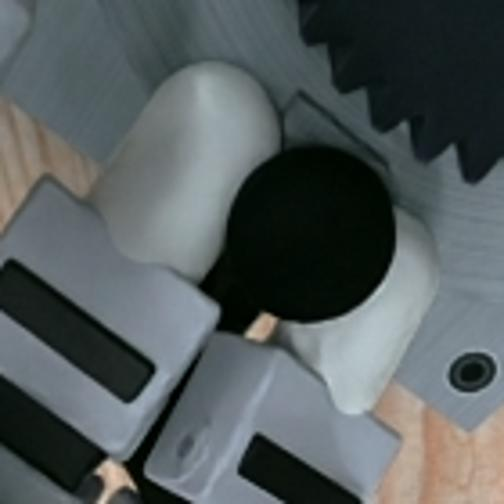

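execute_actions --actions '[[[0,0,0,0,0,0,0.754,0,0.576,0.696,0.754,0,0.576,0.696,0.754,0,0.576,0.696,0.714,0.678,0.226,0.168,0.4,-0.6,0,0.004,-0.0133,0,0,0,0.99,-0.5,-0.78,0.98,0.99,0.5,-0.78,0.98,0.2,0,-0.7,0,0.714,0.678,0.226,0.168,0.3,-0.85]]]'

execute_actions --actions '[[[0,0,0,0,0,0,0.754,0,0.576,0.696,0.754,0,0.576,0.696,0.754,0,0.576,0.696,0.714,0.678,0.226,0.168,0.4,-0.6,0,0.004,-0.0133,0,0,0,0.99,-0.5,-0.78,0.98,0.99,0.5,-0.78,0.98,0.2,0,-0.7,0,0.714,0.678,0.226,0.168,0.3,-0.85]]]' --cameras '["cam_right_wrist"]'

zoom_image --camera "cam_right_wrist" --region '[390, 50, 530, 190]'

Scene clock: 1757.90 s.
left_arm: end_effector_position=(+0.3372, +0.4434, +0.3412) hand_goal=(+0.754, +0.000, +0.576, +0.696, +0.754, +0.000, +0.576, +0.696, +0.754, +0.000, +0.576, +0.696, +0.714, +0.678, +0.226, +0.168) hand_measured=(+0.760, +0.002, +0.578, +0.696, +0.760, +0.002, +0.578, +0.696, +0.760, +0.002, +0.578, +0.696, +0.722, +0.678, +0.224, +0.168) hand_current_ma=(+4, +1, +1, +0, +3, +1, +1, +0, +3, +1, +1, +0, +5, +0, -1, +0) hand_state=(goal, goal, goal, goal, goal, goal, goal, goal, goal, goal, goal, goal, goal, goal, goal, goal) hand_current_limit=0.40 hand_speed=-0.60 end_effector_quat_wxyz=(+0.579, +0.153, +0.752, +0.277) | right_arm: end_effector_position=(+0.2979, +0.0505, +0.1166) hand_goal=(+0.990, -0.500, -0.780, +0.980, +0.990, +0.500, -0.780, +0.980, +0.200, +0.000, -0.700, +0.000, +0.714, +0.678, +0.226, +0.168) hand_measured=(+0.990, -0.246, -0.794, +0.962, +1.000, +0.360, -0.798, +0.962, +0.206, +0.000, -0.696, +0.002, +0.714, +0.678, +0.222, +0.168) hand_current_ma=(+0, +357, -6, -9, +3, -264, -9, -8, +1, +0, +0, +0, +0, +0, -1, +0) hand_state=(goal, blocked, goal, goal, goal, blocked, goal, goal, goal, goal, goal, goal, goal, goal, goal, goal) hand_current_limit=0.30 hand_speed=-0.85 end_effector_quat_wxyz=(-0.010, +0.370, +0.929, -0.021)
Joint positions: left_arm=[0.472 0.477 0.419 -0.124 0.218 -0.883] | right_arm=[0.934 1.296 0.809 -1.129 -0.007 0.085]
Joint torques (N m): left_arm=[0.03 0.09 15.8 3.26 0.03 0.07] | right_arm=[0.26 -7.59 13.18 -0.08 0.2 -0.05]
Motor temperatures (°C): left_arm=[28 30 75 27 29 27] | right_arm=[28 31 45 30 28 27]
Heat: left arm: hottest elbow 75 °C; right arm: hottest elbow 45 °C.
Hand target: left_arm +0.3436, +0.4404, +0.3888; +0.603, +0.166, +0.721, +0.298 | right_arm +0.3109, +0.0662, +0.1418; -0.001, +0.374, +0.928, -0.001
Off the commanded pose: left_arm 0.048 m, 5 deg | right_arm 0.032 m, 2 deg.

Scene clock: 1758.70 s.
left_arm: end_effector_position=(+0.3372, +0.4434, +0.3412) hand_goal=(+0.754, +0.000, +0.576, +0.696, +0.754, +0.000, +0.576, +0.696, +0.754, +0.000, +0.576, +0.696, +0.714, +0.678, +0.226, +0.168) hand_measured=(+0.760, +0.002, +0.578, +0.696, +0.760, +0.002, +0.578, +0.696, +0.760, +0.002, +0.578, +0.696, +0.722, +0.678, +0.224, +0.168) hand_current_ma=(+4, +1, +1, +0, +3, +1, +1, +0, +3, +1, +1, +0, +5, +0, -1, +0) hand_state=(goal, goal, goal, goal, goal, goal, goal, goal, goal, goal, goal, goal, goal, goal, goal, goal) hand_current_limit=0.40 hand_speed=-0.60 end_effector_quat_wxyz=(+0.579, +0.153, +0.752, +0.277) | right_arm: end_effector_position=(+0.2948, +0.0476, +0.1199) hand_goal=(+0.990, -0.500, -0.780, +0.980, +0.990, +0.500, -0.780, +0.980, +0.200, +0.000, -0.700, +0.000, +0.714, +0.678, +0.226, +0.168) hand_measured=(+0.992, -0.246, -0.790, +0.984, +1.000, +0.360, -0.790, +0.984, +0.206, +0.000, -0.696, +0.002, +0.714, +0.678, +0.222, +0.168) hand_current_ma=(+0, +357, -3, +1, +3, -263, -3, +1, +1, +0, +0, +0, +0, +0, -1, +0) hand_state=(goal, blocked, goal, goal, goal, blocked, goal, goal, goal, goal, goal, goal, goal, goal, goal, goal) hand_current_limit=0.30 hand_speed=-0.85 end_effector_quat_wxyz=(-0.014, +0.370, +0.929, -0.034)
Joint positions: left_arm=[0.472 0.477 0.419 -0.124 0.218 -0.883] | right_arm=[0.935 1.296 0.824 -1.172 -0.007 0.085]
Joint torques (N m): left_arm=[0.09 0.15 15.79 3.29 0.04 0.07] | right_arm=[0.26 -7.94 13.6 0.29 0.2 -0.05]
Motor temperatures (°C): left_arm=[28 30 75 27 29 27] | right_arm=[28 31 45 30 28 27]
Heat: left arm: hottest elbow 75 °C; right arm: hottest elbow 45 °C.
Hand target: left_arm +0.3436, +0.4404, +0.3888; +0.603, +0.166, +0.721, +0.298 | right_arm +0.3126, +0.0680, +0.1498; -0.001, +0.374, +0.928, -0.001
Off the commanded pose: left_arm 0.048 m, 5 deg | right_arm 0.040 m, 4 deg.
Images, in order (width x height): cam_right_wrist 896x504.

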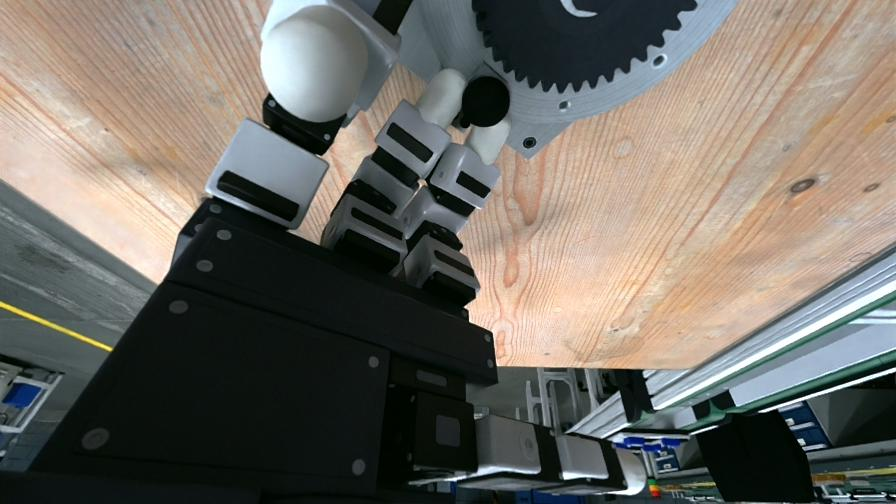

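Scaled by 3.600.

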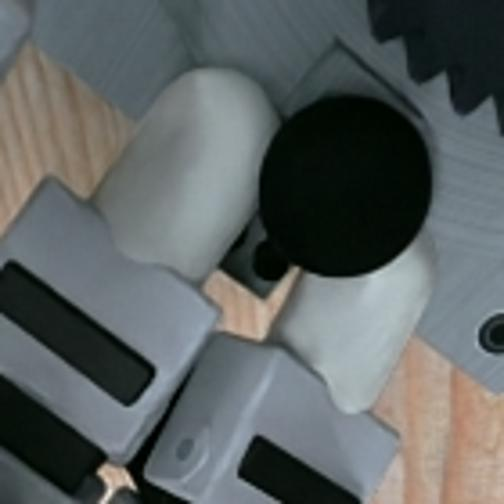

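execute_actions --actions '[[[0,0,0,0,0,0,0.754,0,0.576,0.696,0.754,0,0.576,0.696,0.754,0,0.576,0.696,0.714,0.678,0.226,0.168,0.4,-0.6,0,0,0,0,0,0,0.99,0.25,-0.737,0.98,0.99,-0.25,-0.737,0.98,0.2,0,-0.7,0,0.714,0.678,0.226,0.168,0.3,-0.75]]]'

execute_actions --actions '[[[0,0,0,0,0,0,0.754,0,0.576,0.696,0.754,0,0.576,0.696,0.754,0,0.576,0.696,0.714,0.678,0.226,0.168,0.4,-0.6,0,0,0.027,0,0,0,0.99,0.25,-0.737,0.98,0.99,-0.25,-0.737,0.98,0.2,0,-0.7,0,0.714,0.678,0.226,0.168,0.3,-0.75]]]'

Scene clock: 1800.27 s.
left_arm: end_effector_position=(+0.3372, +0.4434, +0.3412) hand_goal=(+0.754, +0.000, +0.576, +0.696, +0.754, +0.000, +0.576, +0.696, +0.754, +0.000, +0.576, +0.696, +0.714, +0.678, +0.226, +0.168) hand_measured=(+0.760, +0.002, +0.578, +0.696, +0.760, +0.002, +0.578, +0.696, +0.760, +0.002, +0.578, +0.696, +0.722, +0.678, +0.224, +0.168) hand_current_ma=(+4, +1, +1, +0, +3, +1, +1, +0, +3, +1, +1, +0, +5, +0, -1, +0) hand_state=(goal, goal, goal, goal, goal, goal, goal, goal, goal, goal, goal, goal, goal, goal, goal, goal) hand_current_limit=0.40 hand_speed=-0.60 end_effector_quat_wxyz=(+0.579, +0.153, +0.752, +0.277) | right_arm: end_effector_position=(+0.2997, +0.0547, +0.1290) hand_goal=(+0.990, +0.250, -0.736, +0.980, +0.990, -0.250, -0.736, +0.980, +0.200, +0.000, -0.700, +0.000, +0.714, +0.678, +0.226, +0.168) hand_measured=(+0.990, +0.246, -0.732, +0.980, +0.990, -0.246, -0.734, +0.984, +0.206, +0.000, -0.696, +0.002, +0.714, +0.678, +0.222, +0.168) hand_current_ma=(+0, -1, +1, +0, +0, +0, +0, +0, +1, +0, +0, +0, +0, +0, -1, +0) hand_state=(goal, goal, goal, goal, goal, goal, goal, goal, goal, goal, goal, goal, goal, goal, goal, goal) hand_current_limit=0.30 hand_speed=-0.75 end_effector_quat_wxyz=(-0.011, +0.369, +0.929, -0.025)
Joint positions: left_arm=[0.472 0.477 0.419 -0.124 0.218 -0.883] | right_arm=[0.937 1.296 0.847 -1.177 -0.007 0.085]
Joint torques (N m): left_arm=[0.15 0.15 15.79 3.29 0.04 0.07] | right_arm=[0.26 -8 11.88 0.55 0.2 -0.05]
Motor temperatures (°C): left_arm=[28 30 76 27 29 27] | right_arm=[28 31 48 30 28 27]
Heat: left arm: hottest elbow 76 °C; right arm: hottest elbow 48 °C.
Hand target: left_arm +0.3436, +0.4404, +0.3888; +0.603, +0.166, +0.721, +0.298 | right_arm +0.3126, +0.0680, +0.1498; -0.001, +0.374, +0.928, -0.001
Off the commanded pose: left_arm 0.048 m, 5 deg | right_arm 0.028 m, 3 deg.

Scene clock: 1801.07 s.
left_arm: end_effector_position=(+0.3372, +0.4434, +0.3412) hand_goal=(+0.754, +0.000, +0.576, +0.696, +0.754, +0.000, +0.576, +0.696, +0.754, +0.000, +0.576, +0.696, +0.714, +0.678, +0.226, +0.168) hand_measured=(+0.760, +0.002, +0.578, +0.696, +0.760, +0.002, +0.578, +0.696, +0.760, +0.002, +0.578, +0.696, +0.722, +0.678, +0.224, +0.168) hand_current_ma=(+4, +1, +1, +0, +3, +1, +1, +0, +3, +1, +1, +0, +5, +0, -1, +0) hand_state=(goal, goal, goal, goal, goal, goal, goal, goal, goal, goal, goal, goal, goal, goal, goal, goal) hand_current_limit=0.40 hand_speed=-0.60 end_effector_quat_wxyz=(+0.579, +0.153, +0.752, +0.277) | right_arm: end_effector_position=(+0.3047, +0.0610, +0.1308) hand_goal=(+0.990, +0.250, -0.736, +0.980, +0.990, -0.250, -0.736, +0.980, +0.200, +0.000, -0.700, +0.000, +0.714, +0.678, +0.226, +0.168) hand_measured=(+0.990, +0.246, -0.732, +0.980, +0.990, -0.246, -0.734, +0.984, +0.206, +0.000, -0.696, +0.002, +0.714, +0.678, +0.222, +0.168) hand_current_ma=(+0, -1, +1, +0, +0, +0, +0, +0, +1, +0, +0, +0, +0, +0, -1, +0) hand_state=(goal, goal, goal, goal, goal, goal, goal, goal, goal, goal, goal, goal, goal, goal, goal, goal) hand_current_limit=0.30 hand_speed=-0.75 end_effector_quat_wxyz=(-0.007, +0.369, +0.929, -0.010)
Joint positions: left_arm=[0.472 0.477 0.419 -0.124 0.218 -0.883] | right_arm=[0.937 1.297 0.847 -1.145 -0.007 0.085]
Joint torques (N m): left_arm=[-0.03 0.15 15.77 3.28 0.04 0.07] | right_arm=[0.26 -6.3 9.61 1.39 0.21 -0.05]
Motor temperatures (°C): left_arm=[28 30 76 27 29 27] | right_arm=[28 31 48 30 28 27]
Heat: left arm: hottest elbow 76 °C; right arm: hottest elbow 48 °C.
Hand target: left_arm +0.3436, +0.4404, +0.3888; +0.603, +0.166, +0.721, +0.298 | right_arm +0.3125, +0.0679, +0.1336; -0.001, +0.374, +0.928, -0.001
Off the commanded pose: left_arm 0.048 m, 5 deg | right_arm 0.011 m, 1 deg.

execute_actions --actions '[[[0,0,0,0,0,0,0.754,0,0.576,0.696,0.754,0,0.576,0.696,0.754,0,0.576,0.696,0.714,0.678,0.226,0.168,0.4,-0.6,-0.005,-0.012,0.012,0,0,0,0.99,0.25,-0.737,0.98,0.99,-0.25,-0.737,0.98,0.2,0,-0.7,0,0.714,0.678,0.226,0.168,0.3,-0.75]]]'

Scene clock: 1808.67 s.
left_arm: end_effector_position=(+0.3372, +0.4434, +0.3412) hand_goal=(+0.754, +0.000, +0.576, +0.696, +0.754, +0.000, +0.576, +0.696, +0.754, +0.000, +0.576, +0.696, +0.714, +0.678, +0.226, +0.168) hand_measured=(+0.760, +0.002, +0.578, +0.696, +0.760, +0.002, +0.578, +0.696, +0.760, +0.002, +0.578, +0.696, +0.722, +0.678, +0.224, +0.168) hand_current_ma=(+4, +1, +1, +0, +3, +1, +1, +0, +3, +1, +1, +0, +5, +0, -1, +0) hand_state=(goal, goal, goal, goal, goal, goal, goal, goal, goal, goal, goal, goal, goal, goal, goal, goal) hand_current_limit=0.40 hand_speed=-0.60 end_effector_quat_wxyz=(+0.579, +0.153, +0.752, +0.277) | right_arm: end_effector_position=(+0.3027, +0.0581, +0.1240) hand_goal=(+0.990, +0.250, -0.736, +0.980, +0.990, -0.250, -0.736, +0.980, +0.200, +0.000, -0.700, +0.000, +0.714, +0.678, +0.226, +0.168) hand_measured=(+0.990, +0.246, -0.732, +0.980, +0.990, -0.246, -0.734, +0.984, +0.206, +0.000, -0.696, +0.002, +0.714, +0.678, +0.222, +0.168) hand_current_ma=(+0, +0, +1, +0, +0, +0, +0, +0, +1, +0, +0, +0, +0, +0, -1, +0) hand_state=(goal, goal, goal, goal, goal, goal, goal, goal, goal, goal, goal, goal, goal, goal, goal, goal) hand_current_limit=0.30 hand_speed=-0.75 end_effector_quat_wxyz=(-0.007, +0.370, +0.929, -0.010)
Joint positions: left_arm=[0.472 0.477 0.419 -0.124 0.218 -0.883] | right_arm=[0.937 1.297 0.828 -1.125 -0.007 0.088]
Joint torques (N m): left_arm=[0.03 0.21 15.8 3.29 0.04 0.07] | right_arm=[-0.26 -7.06 8.69 1.37 0.21 -0.11]
Motor temperatures (°C): left_arm=[28 30 76 27 29 27] | right_arm=[28 31 47 30 28 27]
Heat: left arm: hottest elbow 76 °C; right arm: hottest elbow 47 °C.
Hand target: left_arm +0.3436, +0.4404, +0.3888; +0.603, +0.166, +0.721, +0.298 | right_arm +0.3097, +0.0607, +0.1264; -0.001, +0.374, +0.928, -0.001
Off the commanded pose: left_arm 0.048 m, 5 deg | right_arm 0.008 m, 1 deg.

execute_actions --actions '[[[0,0,0,0,0,0,0.754,0,0.576,0.696,0.754,0,0.576,0.696,0.754,0,0.576,0.696,0.714,0.678,0.226,0.168,0.4,-0.6,-0.007,-0.006,0.005,0,0,0,0.99,0.25,-0.737,0.98,0.99,-0.25,-0.737,0.98,0.2,0,-0.7,0,0.714,0.678,0.226,0.168,0.3,-0.75]]]' --cameras '["cam_right_wrist"]'

zoom_image --camera "cam_right_wrist" --region '[390, 50, 530, 190]'

Scene clock: 1813.90 s.
left_arm: end_effector_position=(+0.3372, +0.4434, +0.3412) hand_goal=(+0.754, +0.000, +0.576, +0.696, +0.754, +0.000, +0.576, +0.696, +0.754, +0.000, +0.576, +0.696, +0.714, +0.678, +0.226, +0.168) hand_measured=(+0.760, +0.002, +0.578, +0.696, +0.760, +0.002, +0.578, +0.696, +0.760, +0.002, +0.578, +0.696, +0.722, +0.678, +0.224, +0.168) hand_current_ma=(+4, +1, +1, +0, +3, +1, +1, +0, +3, +1, +1, +0, +5, +0, -1, +0) hand_state=(goal, goal, goal, goal, goal, goal, goal, goal, goal, goal, goal, goal, goal, goal, goal, goal) hand_current_limit=0.40 hand_speed=-0.60 end_effector_quat_wxyz=(+0.579, +0.153, +0.752, +0.277) | right_arm: end_effector_position=(+0.3023, +0.0559, +0.1207) hand_goal=(+0.990, +0.250, -0.736, +0.980, +0.990, -0.250, -0.736, +0.980, +0.200, +0.000, -0.700, +0.000, +0.714, +0.678, +0.226, +0.168) hand_measured=(+0.988, +0.248, -0.740, +0.980, +0.986, -0.250, -0.738, +0.980, +0.206, +0.000, -0.696, +0.002, +0.714, +0.678, +0.222, +0.168) hand_current_ma=(+0, +0, +0, +0, -1, +0, +0, +0, +1, +0, +0, +0, +0, +0, -1, +0) hand_state=(goal, goal, goal, goal, goal, goal, goal, goal, goal, goal, goal, goal, goal, goal, goal, goal) hand_current_limit=0.30 hand_speed=-0.75 end_effector_quat_wxyz=(-0.007, +0.370, +0.929, -0.011)
Joint positions: left_arm=[0.472 0.477 0.419 -0.124 0.218 -0.883] | right_arm=[0.934 1.297 0.818 -1.117 -0.007 0.085]
Joint torques (N m): left_arm=[0.15 0.09 15.77 3.29 0.03 0.08] | right_arm=[-0.62 -7.59 8.24 1.4 0.19 -0.21]
Motor temperatures (°C): left_arm=[28 30 76 27 29 27] | right_arm=[28 31 47 30 28 27]
Heat: left arm: hottest elbow 76 °C; right arm: hottest elbow 47 °C.
Hand target: left_arm +0.3436, +0.4404, +0.3888; +0.603, +0.166, +0.721, +0.298 | right_arm +0.3102, +0.0551, +0.1234; -0.001, +0.374, +0.928, -0.001
Off the commanded pose: left_arm 0.048 m, 5 deg | right_arm 0.008 m, 1 deg.
Images, in order (width x height): cam_right_wrist 896x504.

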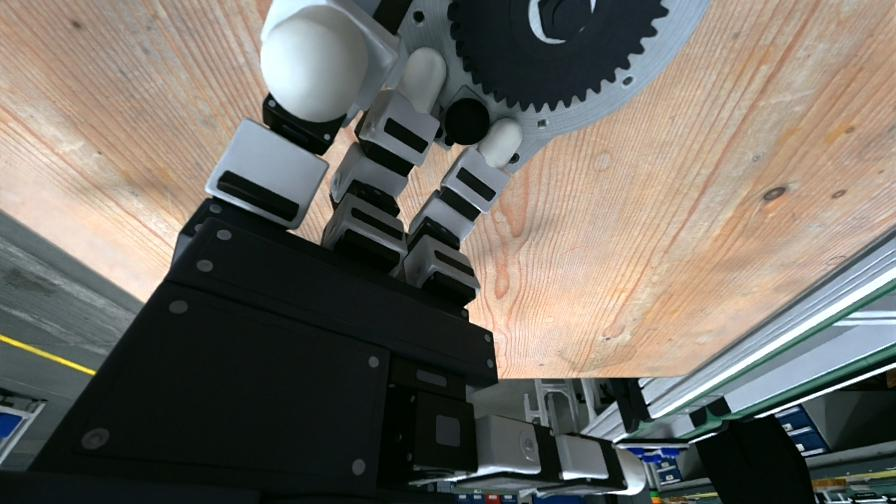

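Scaled by 3.600.

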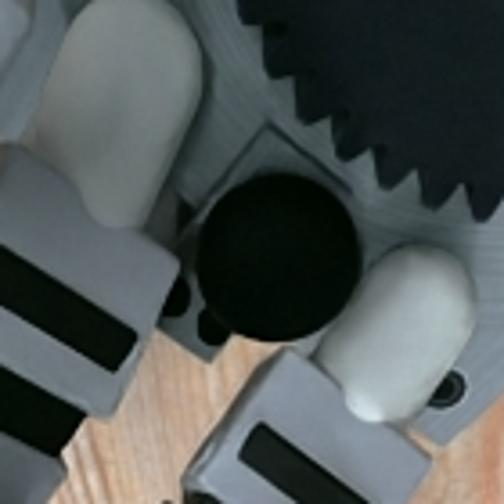

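execute_actions --actions '[[[0,0,0,0,0,0,0.754,0,0.576,0.696,0.754,0,0.576,0.696,0.754,0,0.576,0.696,0.714,0.678,0.226,0.168,0.4,-0.6,0,0.002,-0.010,0,0,0,0.99,-0.5,-0.737,0.98,0.99,0.5,-0.737,0.98,0.2,0,-0.7,0,0.714,0.678,0.226,0.168,0.0,-0.85]]]' --cameras '["cam_right_wrist"]'

zoom_image --camera "cam_right_wrist" --region '[390, 50, 530, 190]'

Scene clock: 1820.87 s.
left_arm: end_effector_position=(+0.3372, +0.4434, +0.3412) hand_goal=(+0.754, +0.000, +0.576, +0.696, +0.754, +0.000, +0.576, +0.696, +0.754, +0.000, +0.576, +0.696, +0.714, +0.678, +0.226, +0.168) hand_measured=(+0.760, +0.002, +0.578, +0.696, +0.760, +0.002, +0.578, +0.696, +0.760, +0.002, +0.578, +0.696, +0.722, +0.678, +0.224, +0.168) hand_current_ma=(+4, +1, +1, +0, +3, +1, +1, +0, +3, +1, +1, +0, +5, +0, -1, +0) hand_state=(goal, goal, goal, goal, goal, goal, goal, goal, goal, goal, goal, goal, goal, goal, goal, goal) hand_current_limit=0.40 hand_speed=-0.60 end_effector_quat_wxyz=(+0.579, +0.153, +0.752, +0.277) | right_arm: end_effector_position=(+0.3009, +0.0539, +0.1187) hand_goal=(+0.990, -0.500, -0.736, +0.980, +0.990, +0.500, -0.736, +0.980, +0.200, +0.000, -0.700, +0.000, +0.714, +0.678, +0.226, +0.168) hand_measured=(+0.992, -0.220, -0.772, +0.958, +1.000, +0.328, -0.772, +0.958, +0.206, +0.000, -0.696, +0.002, +0.714, +0.678, +0.222, +0.168) hand_current_ma=(+0, +275, -29, -13, +3, -275, -30, -12, +1, +0, +0, +0, +0, +0, -1, +0) hand_state=(goal, blocked, blocked, blocked, goal, blocked, blocked, blocked, goal, goal, goal, goal, goal, goal, goal, goal) hand_current_limit=0.00 hand_speed=-0.85 end_effector_quat_wxyz=(-0.008, +0.369, +0.929, -0.013)
Joint positions: left_arm=[0.472 0.477 0.419 -0.124 0.218 -0.883] | right_arm=[0.932 1.296 0.812 -1.117 -0.007 0.08]
Joint torques (N m): left_arm=[0.09 0.21 15.8 3.3 0.04 0.07] | right_arm=[-0.56 -7.88 9.74 0.58 0.22 -0.19]
Motor temperatures (°C): left_arm=[28 30 76 27 29 27] | right_arm=[28 31 47 30 28 27]
Heat: left arm: hottest elbow 76 °C; right arm: hottest elbow 47 °C.
Hand target: left_arm +0.3436, +0.4404, +0.3888; +0.603, +0.166, +0.721, +0.298 | right_arm +0.3111, +0.0560, +0.1294; -0.001, +0.374, +0.928, -0.001
Off the commanded pose: left_arm 0.048 m, 5 deg | right_arm 0.015 m, 2 deg.
Images, in order (width x height): cam_right_wrist 896x504.

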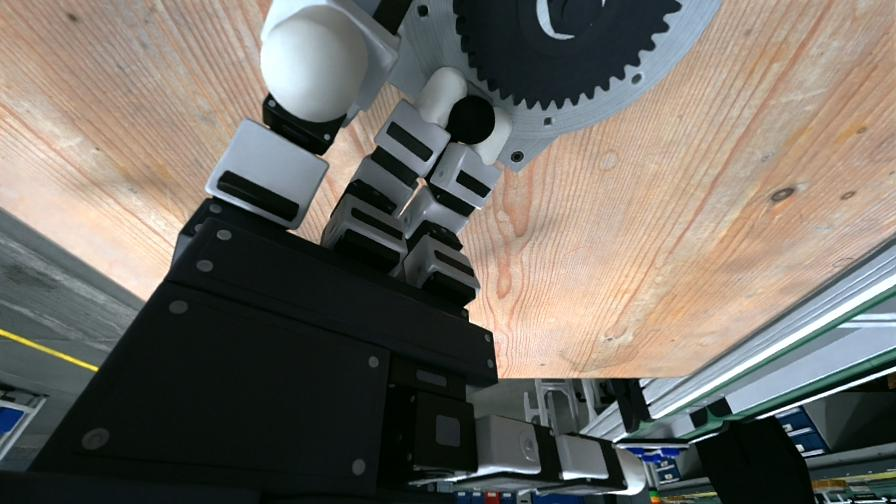

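Scaled by 3.600.

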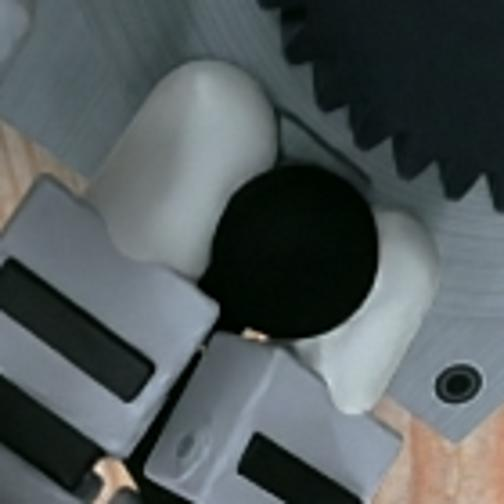

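execute_actions --actions '[[[0,0,0,0,0,0,0.754,0,0.576,0.696,0.754,0,0.576,0.696,0.754,0,0.576,0.696,0.714,0.678,0.226,0.168,0.4,-0.6,0,0.002,-0.006,0,0,0,0.99,-0.5,-0.87,0.98,0.99,0.5,-0.87,0.98,0.2,0,-0.7,0,0.714,0.678,0.226,0.168,0.3,-0.9]]]' --cameras '["cam_right_wrist"]'

zoom_image --camera "cam_right_wrist" --region '[390, 50, 530, 190]'

Scene clock: 1830.03 s.
left_arm: end_effector_position=(+0.3372, +0.4434, +0.3412) hand_goal=(+0.754, +0.000, +0.576, +0.696, +0.754, +0.000, +0.576, +0.696, +0.754, +0.000, +0.576, +0.696, +0.714, +0.678, +0.226, +0.168) hand_measured=(+0.760, +0.002, +0.578, +0.696, +0.760, +0.002, +0.578, +0.696, +0.760, +0.002, +0.578, +0.696, +0.722, +0.678, +0.224, +0.168) hand_current_ma=(+4, +1, +1, +0, +3, +1, +1, +0, +3, +1, +1, +0, +5, +0, -1, +0) hand_state=(goal, goal, goal, goal, goal, goal, goal, goal, goal, goal, goal, goal, goal, goal, goal, goal) hand_current_limit=0.40 hand_speed=-0.60 end_effector_quat_wxyz=(+0.579, +0.153, +0.752, +0.277) | right_arm: end_effector_position=(+0.2983, +0.0508, +0.1149) hand_goal=(+0.990, -0.500, -0.870, +0.980, +0.990, +0.500, -0.870, +0.980, +0.200, +0.000, -0.700, +0.000, +0.714, +0.678, +0.226, +0.168) hand_measured=(+0.992, -0.270, -0.856, +0.986, +1.000, +0.378, -0.856, +0.986, +0.206, +0.000, -0.696, +0.002, +0.714, +0.678, +0.222, +0.168) hand_current_ma=(+0, +358, +6, +1, +3, -205, +6, +1, +1, +0, +0, +0, +0, +0, -1, +0) hand_state=(goal, blocked, goal, goal, goal, blocked, goal, goal, goal, goal, goal, goal, goal, goal, goal, goal) hand_current_limit=0.30 hand_speed=-0.90 end_effector_quat_wxyz=(-0.011, +0.368, +0.929, -0.023)
Joint positions: left_arm=[0.472 0.477 0.419 -0.124 0.218 -0.883] | right_arm=[0.932 1.302 0.811 -1.129 -0.007 0.078]
Joint torques (N m): left_arm=[0.09 0.15 15.79 3.29 0.04 0.07] | right_arm=[-0.56 -8.53 10.52 0.58 0.23 -0.17]
Motor temperatures (°C): left_arm=[28 30 76 27 29 27] | right_arm=[28 31 47 30 28 27]
Heat: left arm: hottest elbow 76 °C; right arm: hottest elbow 47 °C.
Hand target: left_arm +0.3436, +0.4404, +0.3888; +0.603, +0.166, +0.721, +0.298 | right_arm +0.3119, +0.0569, +0.1330; -0.001, +0.374, +0.928, -0.001
Off the commanded pose: left_arm 0.048 m, 5 deg | right_arm 0.023 m, 3 deg.
Images, in order (width x height): cam_right_wrist 896x504.

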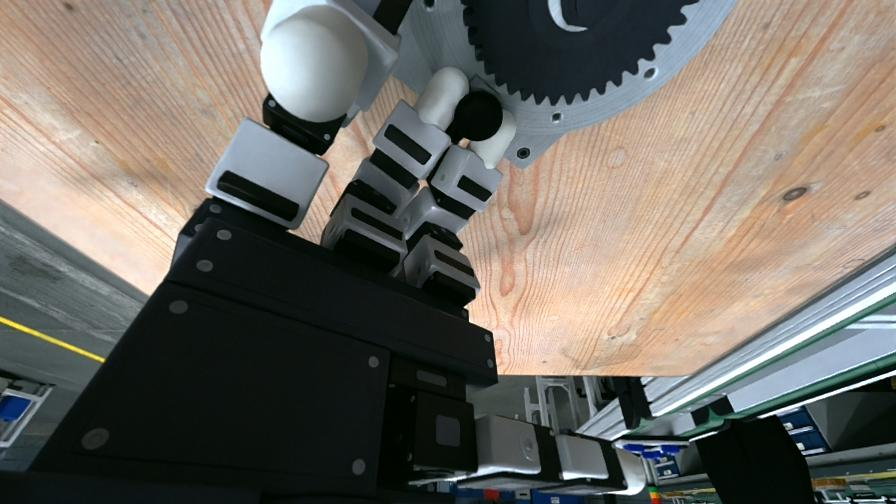

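Scaled by 3.600.

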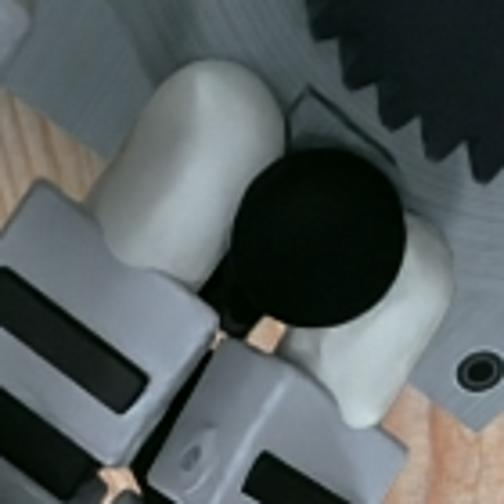

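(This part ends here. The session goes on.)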